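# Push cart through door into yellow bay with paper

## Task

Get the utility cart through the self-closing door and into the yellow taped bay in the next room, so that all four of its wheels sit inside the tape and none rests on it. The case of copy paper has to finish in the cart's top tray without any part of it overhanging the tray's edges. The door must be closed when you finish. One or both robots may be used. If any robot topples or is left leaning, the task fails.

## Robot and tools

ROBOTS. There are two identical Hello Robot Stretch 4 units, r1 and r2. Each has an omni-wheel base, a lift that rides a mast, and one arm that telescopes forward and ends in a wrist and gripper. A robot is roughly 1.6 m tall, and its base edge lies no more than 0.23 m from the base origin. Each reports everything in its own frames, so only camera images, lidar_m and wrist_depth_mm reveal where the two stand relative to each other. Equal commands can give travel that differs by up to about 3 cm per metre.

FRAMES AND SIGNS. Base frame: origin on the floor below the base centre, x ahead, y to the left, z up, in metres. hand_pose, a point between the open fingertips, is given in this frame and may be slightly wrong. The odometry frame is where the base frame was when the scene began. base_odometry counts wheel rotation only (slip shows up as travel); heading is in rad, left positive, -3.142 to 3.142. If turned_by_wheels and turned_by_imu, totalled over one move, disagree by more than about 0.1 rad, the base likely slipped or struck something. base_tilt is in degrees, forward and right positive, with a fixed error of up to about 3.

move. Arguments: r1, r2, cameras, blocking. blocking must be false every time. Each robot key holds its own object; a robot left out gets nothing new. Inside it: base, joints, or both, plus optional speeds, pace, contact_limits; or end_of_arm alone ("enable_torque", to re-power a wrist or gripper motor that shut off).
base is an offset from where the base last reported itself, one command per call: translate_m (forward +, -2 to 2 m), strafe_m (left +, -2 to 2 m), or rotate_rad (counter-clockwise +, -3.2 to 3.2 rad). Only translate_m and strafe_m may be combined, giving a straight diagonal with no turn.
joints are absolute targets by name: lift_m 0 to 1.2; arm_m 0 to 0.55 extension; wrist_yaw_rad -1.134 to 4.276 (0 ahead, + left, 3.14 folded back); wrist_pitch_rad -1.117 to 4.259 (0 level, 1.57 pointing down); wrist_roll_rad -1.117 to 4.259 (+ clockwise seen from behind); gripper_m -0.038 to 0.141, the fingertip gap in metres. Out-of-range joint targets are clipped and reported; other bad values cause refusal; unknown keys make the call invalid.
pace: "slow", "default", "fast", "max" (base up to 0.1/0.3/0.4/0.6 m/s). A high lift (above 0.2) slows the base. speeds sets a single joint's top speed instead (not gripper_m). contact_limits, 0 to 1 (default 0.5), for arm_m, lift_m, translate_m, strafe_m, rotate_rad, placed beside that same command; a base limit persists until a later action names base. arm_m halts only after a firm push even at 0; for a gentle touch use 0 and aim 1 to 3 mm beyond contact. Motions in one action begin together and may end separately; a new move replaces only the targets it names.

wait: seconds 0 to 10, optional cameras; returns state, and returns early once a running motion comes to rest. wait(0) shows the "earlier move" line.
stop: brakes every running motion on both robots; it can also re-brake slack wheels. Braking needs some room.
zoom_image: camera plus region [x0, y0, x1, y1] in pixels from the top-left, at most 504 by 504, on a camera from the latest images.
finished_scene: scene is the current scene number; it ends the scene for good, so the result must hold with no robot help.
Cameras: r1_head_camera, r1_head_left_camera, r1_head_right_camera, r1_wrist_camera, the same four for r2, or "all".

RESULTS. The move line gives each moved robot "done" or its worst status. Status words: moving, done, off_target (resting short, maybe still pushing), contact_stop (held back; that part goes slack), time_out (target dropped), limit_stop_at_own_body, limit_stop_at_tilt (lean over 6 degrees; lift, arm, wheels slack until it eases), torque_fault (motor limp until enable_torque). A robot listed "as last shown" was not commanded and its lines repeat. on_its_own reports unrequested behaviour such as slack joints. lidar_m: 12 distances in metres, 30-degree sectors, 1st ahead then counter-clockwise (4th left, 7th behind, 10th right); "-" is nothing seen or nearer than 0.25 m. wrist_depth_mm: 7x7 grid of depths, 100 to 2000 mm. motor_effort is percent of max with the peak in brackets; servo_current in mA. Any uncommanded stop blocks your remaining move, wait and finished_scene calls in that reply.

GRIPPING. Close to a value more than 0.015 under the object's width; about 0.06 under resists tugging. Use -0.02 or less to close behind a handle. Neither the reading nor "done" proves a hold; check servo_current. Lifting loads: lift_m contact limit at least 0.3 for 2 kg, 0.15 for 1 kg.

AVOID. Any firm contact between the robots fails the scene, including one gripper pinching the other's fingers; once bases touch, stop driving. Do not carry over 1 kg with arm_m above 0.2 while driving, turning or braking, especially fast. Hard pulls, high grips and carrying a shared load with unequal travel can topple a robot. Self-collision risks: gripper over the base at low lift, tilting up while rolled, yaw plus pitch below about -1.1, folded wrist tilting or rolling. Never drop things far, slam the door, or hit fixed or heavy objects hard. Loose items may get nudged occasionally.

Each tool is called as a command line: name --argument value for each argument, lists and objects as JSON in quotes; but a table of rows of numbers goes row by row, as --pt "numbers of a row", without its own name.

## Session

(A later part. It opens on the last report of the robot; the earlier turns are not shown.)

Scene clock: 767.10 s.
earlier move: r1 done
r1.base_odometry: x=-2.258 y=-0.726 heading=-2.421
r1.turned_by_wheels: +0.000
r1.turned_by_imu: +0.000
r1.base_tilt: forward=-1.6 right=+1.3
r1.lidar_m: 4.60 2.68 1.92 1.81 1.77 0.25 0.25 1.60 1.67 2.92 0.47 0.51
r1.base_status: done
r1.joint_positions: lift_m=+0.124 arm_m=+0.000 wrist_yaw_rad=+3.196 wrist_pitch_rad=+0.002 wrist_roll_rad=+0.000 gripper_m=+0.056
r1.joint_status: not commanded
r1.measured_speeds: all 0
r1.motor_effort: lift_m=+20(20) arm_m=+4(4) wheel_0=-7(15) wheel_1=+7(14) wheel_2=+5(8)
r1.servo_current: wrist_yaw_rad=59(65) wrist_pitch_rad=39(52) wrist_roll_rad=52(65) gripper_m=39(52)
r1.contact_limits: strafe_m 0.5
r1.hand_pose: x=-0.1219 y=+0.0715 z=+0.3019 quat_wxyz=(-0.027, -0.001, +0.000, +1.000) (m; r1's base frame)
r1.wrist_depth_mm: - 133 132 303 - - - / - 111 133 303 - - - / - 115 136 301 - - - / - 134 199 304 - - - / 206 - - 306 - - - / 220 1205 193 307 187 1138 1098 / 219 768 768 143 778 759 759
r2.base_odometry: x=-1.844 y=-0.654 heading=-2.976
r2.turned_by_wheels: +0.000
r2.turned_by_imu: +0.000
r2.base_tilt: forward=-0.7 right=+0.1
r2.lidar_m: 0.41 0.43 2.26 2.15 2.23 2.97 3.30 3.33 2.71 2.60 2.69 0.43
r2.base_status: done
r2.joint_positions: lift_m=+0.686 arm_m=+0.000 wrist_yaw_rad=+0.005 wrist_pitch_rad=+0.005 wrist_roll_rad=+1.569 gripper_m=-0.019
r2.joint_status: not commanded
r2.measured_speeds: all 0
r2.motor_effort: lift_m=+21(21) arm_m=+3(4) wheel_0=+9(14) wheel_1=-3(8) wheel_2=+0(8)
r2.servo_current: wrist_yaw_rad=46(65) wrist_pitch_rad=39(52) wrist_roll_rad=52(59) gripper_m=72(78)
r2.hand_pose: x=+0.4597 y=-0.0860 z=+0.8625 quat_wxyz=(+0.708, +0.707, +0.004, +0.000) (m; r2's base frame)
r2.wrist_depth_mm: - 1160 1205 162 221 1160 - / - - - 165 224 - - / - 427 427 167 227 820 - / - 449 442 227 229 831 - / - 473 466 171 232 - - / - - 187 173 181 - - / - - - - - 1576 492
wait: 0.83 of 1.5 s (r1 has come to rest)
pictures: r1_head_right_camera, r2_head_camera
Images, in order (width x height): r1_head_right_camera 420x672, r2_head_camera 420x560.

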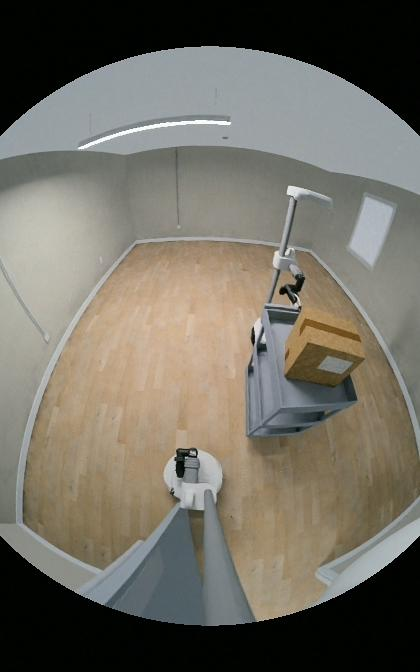

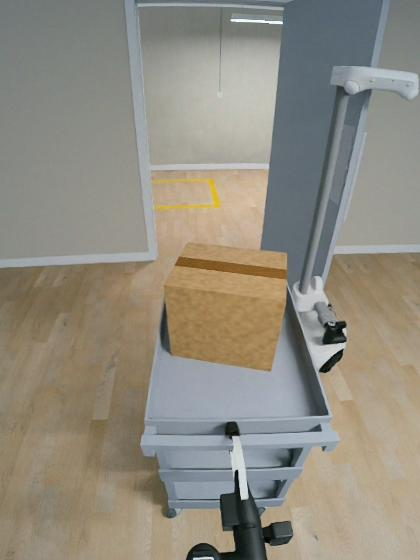

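move --blocking false --cameras '[]' --r2 '{"base": {"strafe_m": -0.09}, "pace": "slow"}'

wait --seconds 2 --cameras '[]'

move --blocking false --cameras '[]' --r2 '{"base": {"translate_m": 0.12}, "pace": "slow"}'

wait --seconds 2.5 --cameras '["r2_head_camera", "r1_head_right_camera"]'

Scene clock: 775.20 s.
move: r2 moving
r1: as last shown
r1.lidar_m: 4.58 2.69 1.93 1.80 1.77 0.25 0.25 1.61 1.64 2.92 0.48 0.51
r1.motor_effort: lift_m=+19(20) arm_m=+4(4) wheel_0=-7(8) wheel_1=+7(7) wheel_2=+5(5)
r1.servo_current: wrist_yaw_rad=65(65) wrist_pitch_rad=46(52) wrist_roll_rad=65(65) gripper_m=46(46)
r1.contact_limits: strafe_m 0.5
r1.wrist_depth_mm: - 132 133 303 - - - / - 111 133 301 - - - / - 115 136 300 - - - / - 134 199 303 - - - / 206 - - 306 - - - / 220 1205 193 304 187 1118 1098 / 220 759 741 143 778 778 741
r2.base_odometry: x=-1.847 y=-0.639 heading=-2.976
r2.turned_by_wheels: +0.000
r2.turned_by_imu: +0.001
r2.base_tilt: forward=-0.7 right=+0.1
r2.lidar_m: 0.38 0.42 2.26 2.15 2.23 2.97 3.29 3.34 2.72 2.58 2.68 0.43
r2.base_status: strafe_m moving
r2.joint_positions: lift_m=+0.686 arm_m=+0.000 wrist_yaw_rad=+0.007 wrist_pitch_rad=+0.005 wrist_roll_rad=+1.569 gripper_m=-0.019
r2.joint_status: not commanded
r2.measured_speeds: translate_m=+0.000 strafe_m=-0.057 rotate_rad=+0.002 lift_m=+0.000 arm_m=+0.000 wrist_yaw_rad=+0.000 wrist_pitch_rad=+0.000 wrist_roll_rad=+0.000
r2.motor_effort: lift_m=+21(21) arm_m=+4(4) wheel_0=+13(18) wheel_1=-9(9) wheel_2=+1(1)
r2.servo_current: wrist_yaw_rad=59(65) wrist_pitch_rad=46(46) wrist_roll_rad=46(59) gripper_m=72(78)
r2.hand_pose: x=+0.4598 y=-0.0855 z=+0.8625 quat_wxyz=(+0.708, +0.707, +0.004, +0.000) (m; r2's base frame)
r2.wrist_depth_mm: - 1182 1336 163 222 1160 - / - - - 165 224 - - / - 430 424 167 227 820 - / - 449 442 229 230 842 - / - 469 462 171 232 842 - / - - 189 173 181 - - / - - - - - 1576 492
pictures: none
No camera images: "cameras" was empty.

Scene clock: 776.73 s.
earlier move: r2 done
r1.base_odometry: x=-2.258 y=-0.726 heading=-2.421
r1.turned_by_wheels: +0.000
r1.turned_by_imu: +0.000
r1.base_tilt: forward=-1.6 right=+1.2
r1.lidar_m: 4.57 2.69 1.92 1.81 1.76 0.25 0.25 1.61 1.66 2.89 0.42 0.47
r1.base_status: not commanded
r1.joint_positions: lift_m=+0.124 arm_m=+0.000 wrist_yaw_rad=+3.196 wrist_pitch_rad=+0.002 wrist_roll_rad=+0.000 gripper_m=+0.056
r1.joint_status: not commanded
r1.measured_speeds: all 0
r1.motor_effort: lift_m=+19(20) arm_m=+4(5) wheel_0=-8(8) wheel_1=+7(7) wheel_2=+5(5)
r1.servo_current: wrist_yaw_rad=59(72) wrist_pitch_rad=46(52) wrist_roll_rad=39(65) gripper_m=46(46)
r1.contact_limits: strafe_m 0.5
r1.hand_pose: x=-0.1219 y=+0.0715 z=+0.3019 quat_wxyz=(-0.027, -0.001, +0.000, +1.000) (m; r1's base frame)
r1.wrist_depth_mm: - 133 132 304 - - - / - 111 133 303 - - - / - 115 136 303 - - - / - 134 200 303 - - - / 206 - - 306 - - - / 221 1229 194 306 187 1118 1098 / 218 759 750 143 778 768 741
r2.base_odometry: x=-1.859 y=-0.565 heading=-2.976
r2.turned_by_wheels: +0.000
r2.turned_by_imu: +0.000
r2.base_tilt: forward=-0.6 right=+0.0
r2.lidar_m: 0.36 0.39 2.36 2.23 2.29 3.09 3.27 3.33 2.62 2.51 2.57 0.44
r2.base_status: done
r2.joint_positions: lift_m=+0.686 arm_m=+0.000 wrist_yaw_rad=+0.007 wrist_pitch_rad=+0.005 wrist_roll_rad=+1.569 gripper_m=-0.019
r2.joint_status: not commanded
r2.measured_speeds: all 0
r2.motor_effort: lift_m=+21(21) arm_m=+4(4) wheel_0=+5(18) wheel_1=-4(9) wheel_2=+0(1)
r2.servo_current: wrist_yaw_rad=72(72) wrist_pitch_rad=46(52) wrist_roll_rad=46(59) gripper_m=65(78)
r2.hand_pose: x=+0.4598 y=-0.0855 z=+0.8625 quat_wxyz=(+0.708, +0.707, +0.004, +0.000) (m; r2's base frame)
r2.wrist_depth_mm: - - 1397 180 241 1078 946 / - 1205 1205 178 239 1182 - / - - 609 177 238 820 - / - 449 442 236 236 854 - / - 455 452 175 235 842 - / - - 186 173 180 - - / - - 480 - - 1537 -
wait: 1.53 of 2 s (r2 has come to rest)
pictures: none
No camera images: "cameras" was empty.

Scene clock: 777.23 s.
move: r2 moving
r1: as last shown
r1.base_tilt: forward=-1.6 right=+1.3
r1.lidar_m: 4.57 2.71 1.92 1.81 1.76 0.27 0.25 1.61 1.67 2.89 0.45 0.49
r1.motor_effort: lift_m=+19(20) arm_m=+4(4) wheel_0=-8(8) wheel_1=+7(7) wheel_2=+5(5)
r1.servo_current: wrist_yaw_rad=33(65) wrist_pitch_rad=39(46) wrist_roll_rad=52(59) gripper_m=39(46)
r1.contact_limits: strafe_m 0.5
r1.wrist_depth_mm: - 133 133 303 - - - / - 111 133 303 - - - / - 115 136 301 - - - / - 134 199 303 - - - / 206 - - 306 - - - / 220 1205 194 307 187 1098 1098 / 220 759 750 143 768 759 750
r2.base_odometry: x=-1.871 y=-0.567 heading=-2.977
r2.turned_by_wheels: +0.000
r2.turned_by_imu: +0.000
r2.base_tilt: forward=-0.7 right=+0.1
r2.lidar_m: 0.37 0.41 2.35 2.24 2.29 3.08 3.28 3.33 2.63 2.50 2.59 0.44
r2.base_status: translate_m moving
r2.joint_positions: lift_m=+0.686 arm_m=+0.000 wrist_yaw_rad=+0.000 wrist_pitch_rad=+0.005 wrist_roll_rad=+1.569 gripper_m=-0.019
r2.joint_status: not commanded
r2.measured_speeds: translate_m=+0.048 strafe_m=-0.001 rotate_rad=-0.005 lift_m=+0.000 arm_m=+0.000 wrist_yaw_rad=-0.045 wrist_pitch_rad=+0.000 wrist_roll_rad=+0.000
r2.motor_effort: lift_m=+21(21) arm_m=+3(4) wheel_0=+7(11) wheel_1=+6(8) wheel_2=-15(15)
r2.servo_current: wrist_yaw_rad=39(59) wrist_pitch_rad=46(52) wrist_roll_rad=46(59) gripper_m=72(78)
r2.hand_pose: x=+0.4593 y=-0.0875 z=+0.8625 quat_wxyz=(+0.708, +0.707, +0.002, -0.002) (m; r2's base frame)
r2.wrist_depth_mm: - - - 184 245 1060 946 / - 1205 1182 181 243 1182 - / - - - 179 240 831 - / - 445 445 235 236 842 - / - 455 452 175 234 831 - / - 466 186 172 179 - - / - - 473 - - - -
pictures: none
No camera images: "cameras" was empty.

Scene clock: 779.20 s.
earlier move: r2 done
r1.base_odometry: x=-2.258 y=-0.726 heading=-2.421
r1.turned_by_wheels: +0.000
r1.turned_by_imu: +0.000
r1.base_tilt: forward=-1.6 right=+1.3
r1.lidar_m: 4.59 2.71 1.93 1.82 1.80 0.25 0.26 1.60 1.65 0.77 0.32 0.41
r1.base_status: not commanded
r1.joint_positions: lift_m=+0.124 arm_m=+0.000 wrist_yaw_rad=+3.196 wrist_pitch_rad=+0.002 wrist_roll_rad=+0.000 gripper_m=+0.056
r1.joint_status: not commanded
r1.measured_speeds: all 0
r1.motor_effort: lift_m=+19(20) arm_m=+4(4) wheel_0=-7(8) wheel_1=+7(7) wheel_2=+5(5)
r1.servo_current: wrist_yaw_rad=59(65) wrist_pitch_rad=33(46) wrist_roll_rad=46(65) gripper_m=39(52)
r1.contact_limits: strafe_m 0.5
r1.hand_pose: x=-0.1219 y=+0.0715 z=+0.3019 quat_wxyz=(-0.027, -0.001, +0.000, +1.000) (m; r1's base frame)
r1.wrist_depth_mm: - 133 133 303 - - - / - 111 133 303 - - - / - 115 136 303 - - - / - 135 199 304 - - - / 206 - - 306 - - - / 220 1182 193 307 187 1118 1098 / 220 750 750 143 778 768 759
r2.base_odometry: x=-1.977 y=-0.585 heading=-2.977
r2.turned_by_wheels: +0.000
r2.turned_by_imu: -0.001
r2.base_tilt: forward=-0.6 right=+0.1
r2.lidar_m: 0.38 0.44 2.36 2.24 2.31 3.04 3.39 3.47 2.61 2.49 2.58 0.45
r2.base_status: done
r2.joint_positions: lift_m=+0.686 arm_m=+0.000 wrist_yaw_rad=-0.007 wrist_pitch_rad=+0.005 wrist_roll_rad=+1.569 gripper_m=-0.019
r2.joint_status: not commanded
r2.measured_speeds: all 0
r2.motor_effort: lift_m=+21(21) arm_m=+4(4) wheel_0=-1(11) wheel_1=+3(8) wheel_2=-9(18)
r2.servo_current: wrist_yaw_rad=59(65) wrist_pitch_rad=39(52) wrist_roll_rad=52(59) gripper_m=72(78)
r2.hand_pose: x=+0.4587 y=-0.0894 z=+0.8625 quat_wxyz=(+0.708, +0.707, -0.001, -0.004) (m; r2's base frame)
r2.wrist_depth_mm: - - - 174 235 1078 904 / 1430 1098 - 173 235 - - / - 436 433 173 234 842 - / - 445 439 233 234 831 - / - 462 459 173 233 831 - / - - 189 172 181 - - / - - 488 - - 1618 -
wait: 1.97 of 2.5 s (r2 has come to rest)
pictures: r1_head_right_camera, r2_head_camera
Images, in order (width x height): r1_head_right_camera 420x672, r2_head_camera 420x560.

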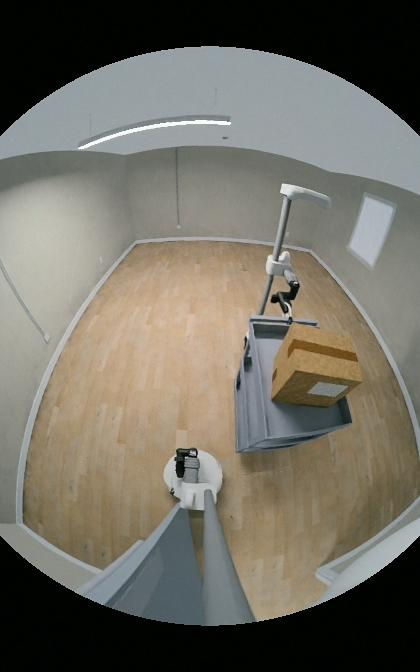

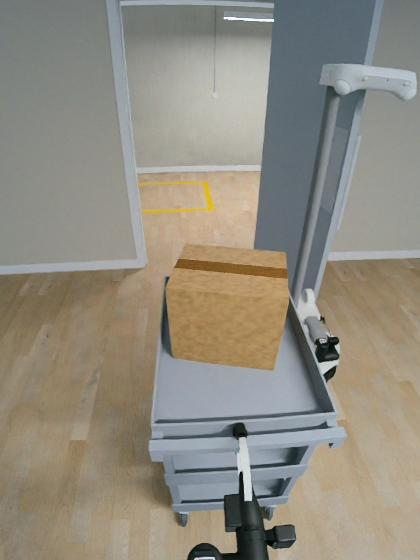

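move --blocking false --cameras '[]' --r1 '{"base": {"strafe_m": 0.09}, "pace": "slow", "contact_limits": {"strafe_m": 0.5}}'

wait --seconds 2 --cameras '["r1_head_right_camera"]'

move --blocking false --cameras '[]' --r2 '{"base": {"translate_m": 0.15}, "pace": "slow"}'

wait --seconds 2.5 --cameras '["r2_head_camera", "r1_head_right_camera"]'

Scene clock: 796.77 s.
move: r1 moving
r1.base_odometry: x=-2.249 y=-0.737 heading=-2.421
r1.turned_by_wheels: +0.000
r1.turned_by_imu: +0.000
r1.base_tilt: forward=-1.6 right=+1.3
r1.lidar_m: 4.53 2.69 1.87 1.80 1.80 0.25 0.26 1.62 1.64 0.77 0.34 0.42
r1.base_status: strafe_m moving
r1.joint_positions: lift_m=+0.124 arm_m=+0.000 wrist_yaw_rad=+3.196 wrist_pitch_rad=+0.002 wrist_roll_rad=+0.000 gripper_m=+0.056
r1.joint_status: not commanded
r1.measured_speeds: translate_m=+0.000 strafe_m=+0.055 rotate_rad=+0.002 lift_m=+0.000 arm_m=+0.000 wrist_yaw_rad=+0.000 wrist_pitch_rad=+0.000 wrist_roll_rad=+0.000
r1.motor_effort: lift_m=+19(20) arm_m=+4(5) wheel_0=-10(12) wheel_1=+10(12) wheel_2=+3(5)
r1.servo_current: wrist_yaw_rad=39(65) wrist_pitch_rad=46(46) wrist_roll_rad=52(72) gripper_m=46(46)
r1.contact_limits: strafe_m 0.5
r1.hand_pose: x=-0.1219 y=+0.0715 z=+0.3019 quat_wxyz=(-0.027, -0.001, +0.000, +1.000) (m; r1's base frame)
r1.wrist_depth_mm: - 133 133 303 - - - / - 110 133 304 - - - / - 115 136 304 - - - / - 134 199 304 - - - / 206 - - 306 - - - / 220 1255 193 306 187 1118 1098 / 219 750 759 143 768 768 759
r2: as last shown
r2.turned_by_imu: +0.000
r2.base_tilt: forward=-0.6 right=+0.0
r2.lidar_m: 0.38 0.42 2.37 2.21 2.30 3.09 3.42 3.45 2.66 2.52 2.59 0.42
r2.motor_effort: lift_m=+21(21) arm_m=+4(4) wheel_0=-1(2) wheel_1=+3(3) wheel_2=-9(9)
r2.servo_current: wrist_yaw_rad=52(65) wrist_pitch_rad=46(52) wrist_roll_rad=52(65) gripper_m=65(72)
r2.wrist_depth_mm: - - - 174 234 1060 904 / 1618 1078 1098 174 235 - - / - 433 433 174 234 842 - / - 449 445 234 234 831 - / - 462 459 173 233 831 - / - - 188 172 181 - - / - - 488 - - 1576 -
pictures: none
No camera images: "cameras" was empty.

Scene clock: 798.47 s.
earlier move: r1 contact_stop
r1.base_odometry: x=-2.220 y=-0.794 heading=-2.369
r1.turned_by_wheels: +0.052
r1.turned_by_imu: +0.054
r1.base_tilt: forward=-1.6 right=+1.3
r1.lidar_m: 4.56 2.42 1.80 1.73 1.70 1.24 0.27 0.25 1.78 0.59 0.40 0.52
r1.base_status: strafe_m contact_stop (by the wheels' count: +0.076 of +0.090)
r1.joint_positions: lift_m=+0.124 arm_m=+0.000 wrist_yaw_rad=+3.196 wrist_pitch_rad=+0.002 wrist_roll_rad=+0.000 gripper_m=+0.056
r1.joint_status: not commanded
r1.measured_speeds: all 0
r1.on_its_own: the wheels are slack since a contact_stop
r1.motor_effort: lift_m=+19(20) arm_m=+4(5) wheel_0=+0(25) wheel_1=+0(27) wheel_2=+0(31)
r1.servo_current: wrist_yaw_rad=59(65) wrist_pitch_rad=52(52) wrist_roll_rad=59(72) gripper_m=39(52)
r1.contact_limits: strafe_m 0.5
r1.hand_pose: x=-0.1219 y=+0.0715 z=+0.3019 quat_wxyz=(-0.027, -0.001, +0.000, +1.000) (m; r1's base frame)
r1.wrist_depth_mm: - 134 - - - - - / - 118 134 - - - - / - 119 158 - - - - / 111 135 183 - - - - / 212 382 521 - - - - / 230 377 193 1182 187 1138 1078 / 228 327 290 778 778 759 759
r2.base_odometry: x=-1.977 y=-0.585 heading=-2.977
r2.turned_by_wheels: +0.000
r2.turned_by_imu: +0.000
r2.base_tilt: forward=-0.6 right=+0.1
r2.lidar_m: 0.40 0.42 2.37 2.24 2.30 3.08 3.41 3.45 2.63 2.51 2.59 0.42
r2.base_status: not commanded
r2.joint_positions: lift_m=+0.686 arm_m=+0.000 wrist_yaw_rad=-0.007 wrist_pitch_rad=+0.005 wrist_roll_rad=+1.569 gripper_m=-0.019
r2.joint_status: not commanded
r2.measured_speeds: all 0
r2.motor_effort: lift_m=+21(21) arm_m=+4(4) wheel_0=-1(2) wheel_1=+3(3) wheel_2=-8(9)
r2.servo_current: wrist_yaw_rad=39(65) wrist_pitch_rad=39(52) wrist_roll_rad=59(65) gripper_m=72(78)
r2.hand_pose: x=+0.4587 y=-0.0894 z=+0.8625 quat_wxyz=(+0.708, +0.707, -0.001, -0.004) (m; r2's base frame)
r2.wrist_depth_mm: - - - 174 235 1078 917 / - - - 174 234 1098 - / - 433 436 173 234 842 - / - 449 442 233 232 842 - / - 459 462 173 233 831 - / - - 187 172 181 - - / - - 488 - - 1576 -
wait: 1.70 of 2 s (r1 has come to rest)
pictures: r1_head_right_camera
Images, in order (width x height): r1_head_right_camera 420x672.

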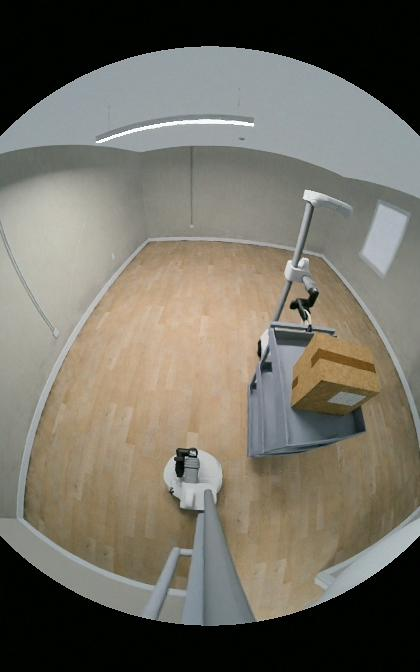

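not run: a stop that you did not command came earlier in this reply.

not run: a stop that you did not command came earlier in this reply.

wait --seconds 0 --cameras '["r2_head_camera", "r1_head_right_camera", "r1_head_left_camera", "r2_head_right_camera"]'

Scene clock: 810.50 s.
r1.base_odometry: x=-2.220 y=-0.794 heading=-2.369
r1.turned_by_wheels: +0.000
r1.turned_by_imu: -0.001
r1.base_tilt: forward=-1.6 right=+1.2
r1.lidar_m: 4.55 2.47 1.79 1.73 1.69 1.26 1.21 1.27 1.81 0.55 0.40 0.51
r1.base_status: strafe_m contact_stop (by the wheels' count: +0.076 of +0.090)
r1.joint_positions: lift_m=+0.124 arm_m=+0.000 wrist_yaw_rad=+3.196 wrist_pitch_rad=+0.002 wrist_roll_rad=+0.000 gripper_m=+0.056
r1.joint_status: not commanded
r1.measured_speeds: all 0
r1.on_its_own: the wheels are slack since a contact_stop
r1.motor_effort: lift_m=+19(20) arm_m=+4(5) wheel_0=+0(25) wheel_1=+0(27) wheel_2=+0(31)
r1.servo_current: wrist_yaw_rad=39(65) wrist_pitch_rad=46(52) wrist_roll_rad=59(72) gripper_m=39(52)
r1.contact_limits: strafe_m 0.5
r1.hand_pose: x=-0.1219 y=+0.0715 z=+0.3019 quat_wxyz=(-0.027, -0.001, +0.000, +1.000) (m; r1's base frame)
r1.wrist_depth_mm: - 134 - - - - - / - 118 134 - - - - / - 119 158 - - - - / 111 135 184 - - - - / 138 - - - - - - / 230 1182 193 1182 187 1118 1098 / 228 759 759 788 778 750 759
r2.base_odometry: x=-1.977 y=-0.585 heading=-2.977
r2.turned_by_wheels: +0.000
r2.turned_by_imu: +0.001
r2.base_tilt: forward=-0.6 right=+0.1
r2.lidar_m: 0.39 0.40 2.37 2.24 2.33 3.06 3.39 3.46 2.65 2.52 2.59 0.44
r2.base_status: not commanded
r2.joint_positions: lift_m=+0.686 arm_m=+0.000 wrist_yaw_rad=-0.007 wrist_pitch_rad=+0.005 wrist_roll_rad=+1.569 gripper_m=-0.019
r2.joint_status: not commanded
r2.measured_speeds: all 0
r2.motor_effort: lift_m=+21(21) arm_m=+4(4) wheel_0=-1(2) wheel_1=+3(3) wheel_2=-9(9)
r2.servo_current: wrist_yaw_rad=46(65) wrist_pitch_rad=39(52) wrist_roll_rad=33(65) gripper_m=72(78)
r2.hand_pose: x=+0.4587 y=-0.0894 z=+0.8625 quat_wxyz=(+0.708, +0.707, -0.001, -0.004) (m; r2's base frame)
r2.wrist_depth_mm: - - - 174 235 1060 917 / - - - 174 235 1118 - / - - 436 173 234 831 - / - 445 439 233 234 842 - / - 462 459 172 234 831 - / - - 188 172 181 - - / - - 492 - - 1576 -
pictures: r1_head_left_camera, r1_head_right_camera, r2_head_camera, r2_head_right_camera
Images, in order (width x height): r1_head_left_camera 420x672, r1_head_right_camera 420x672, r2_head_camera 420x560, r2_head_right_camera 420x672.

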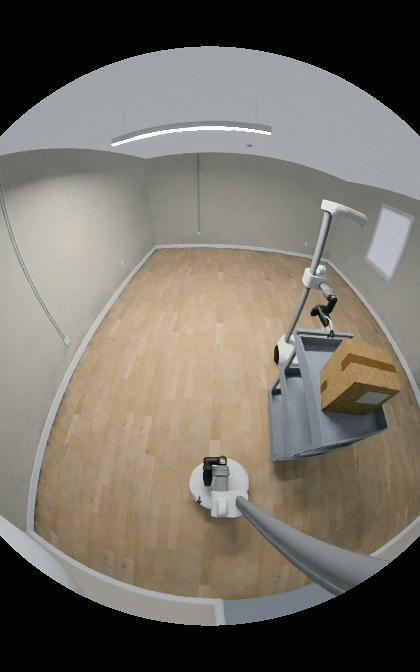

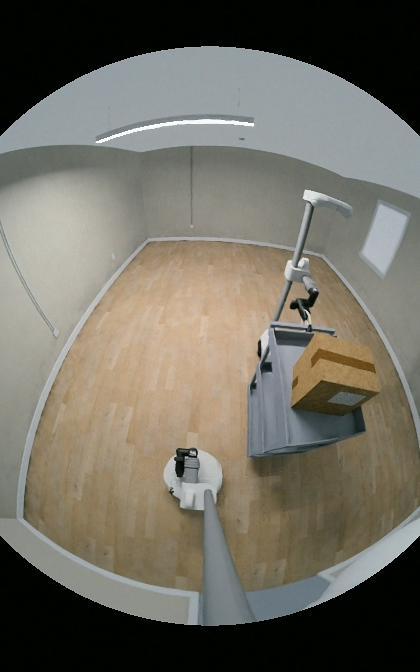

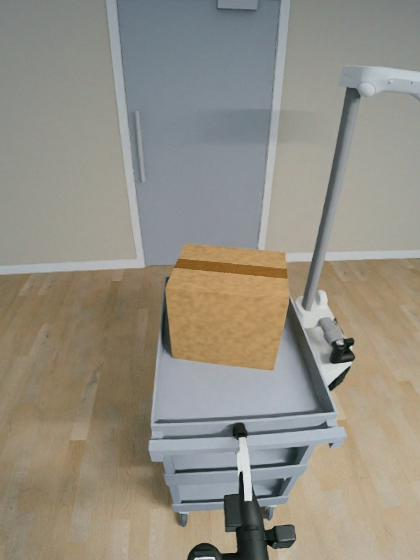

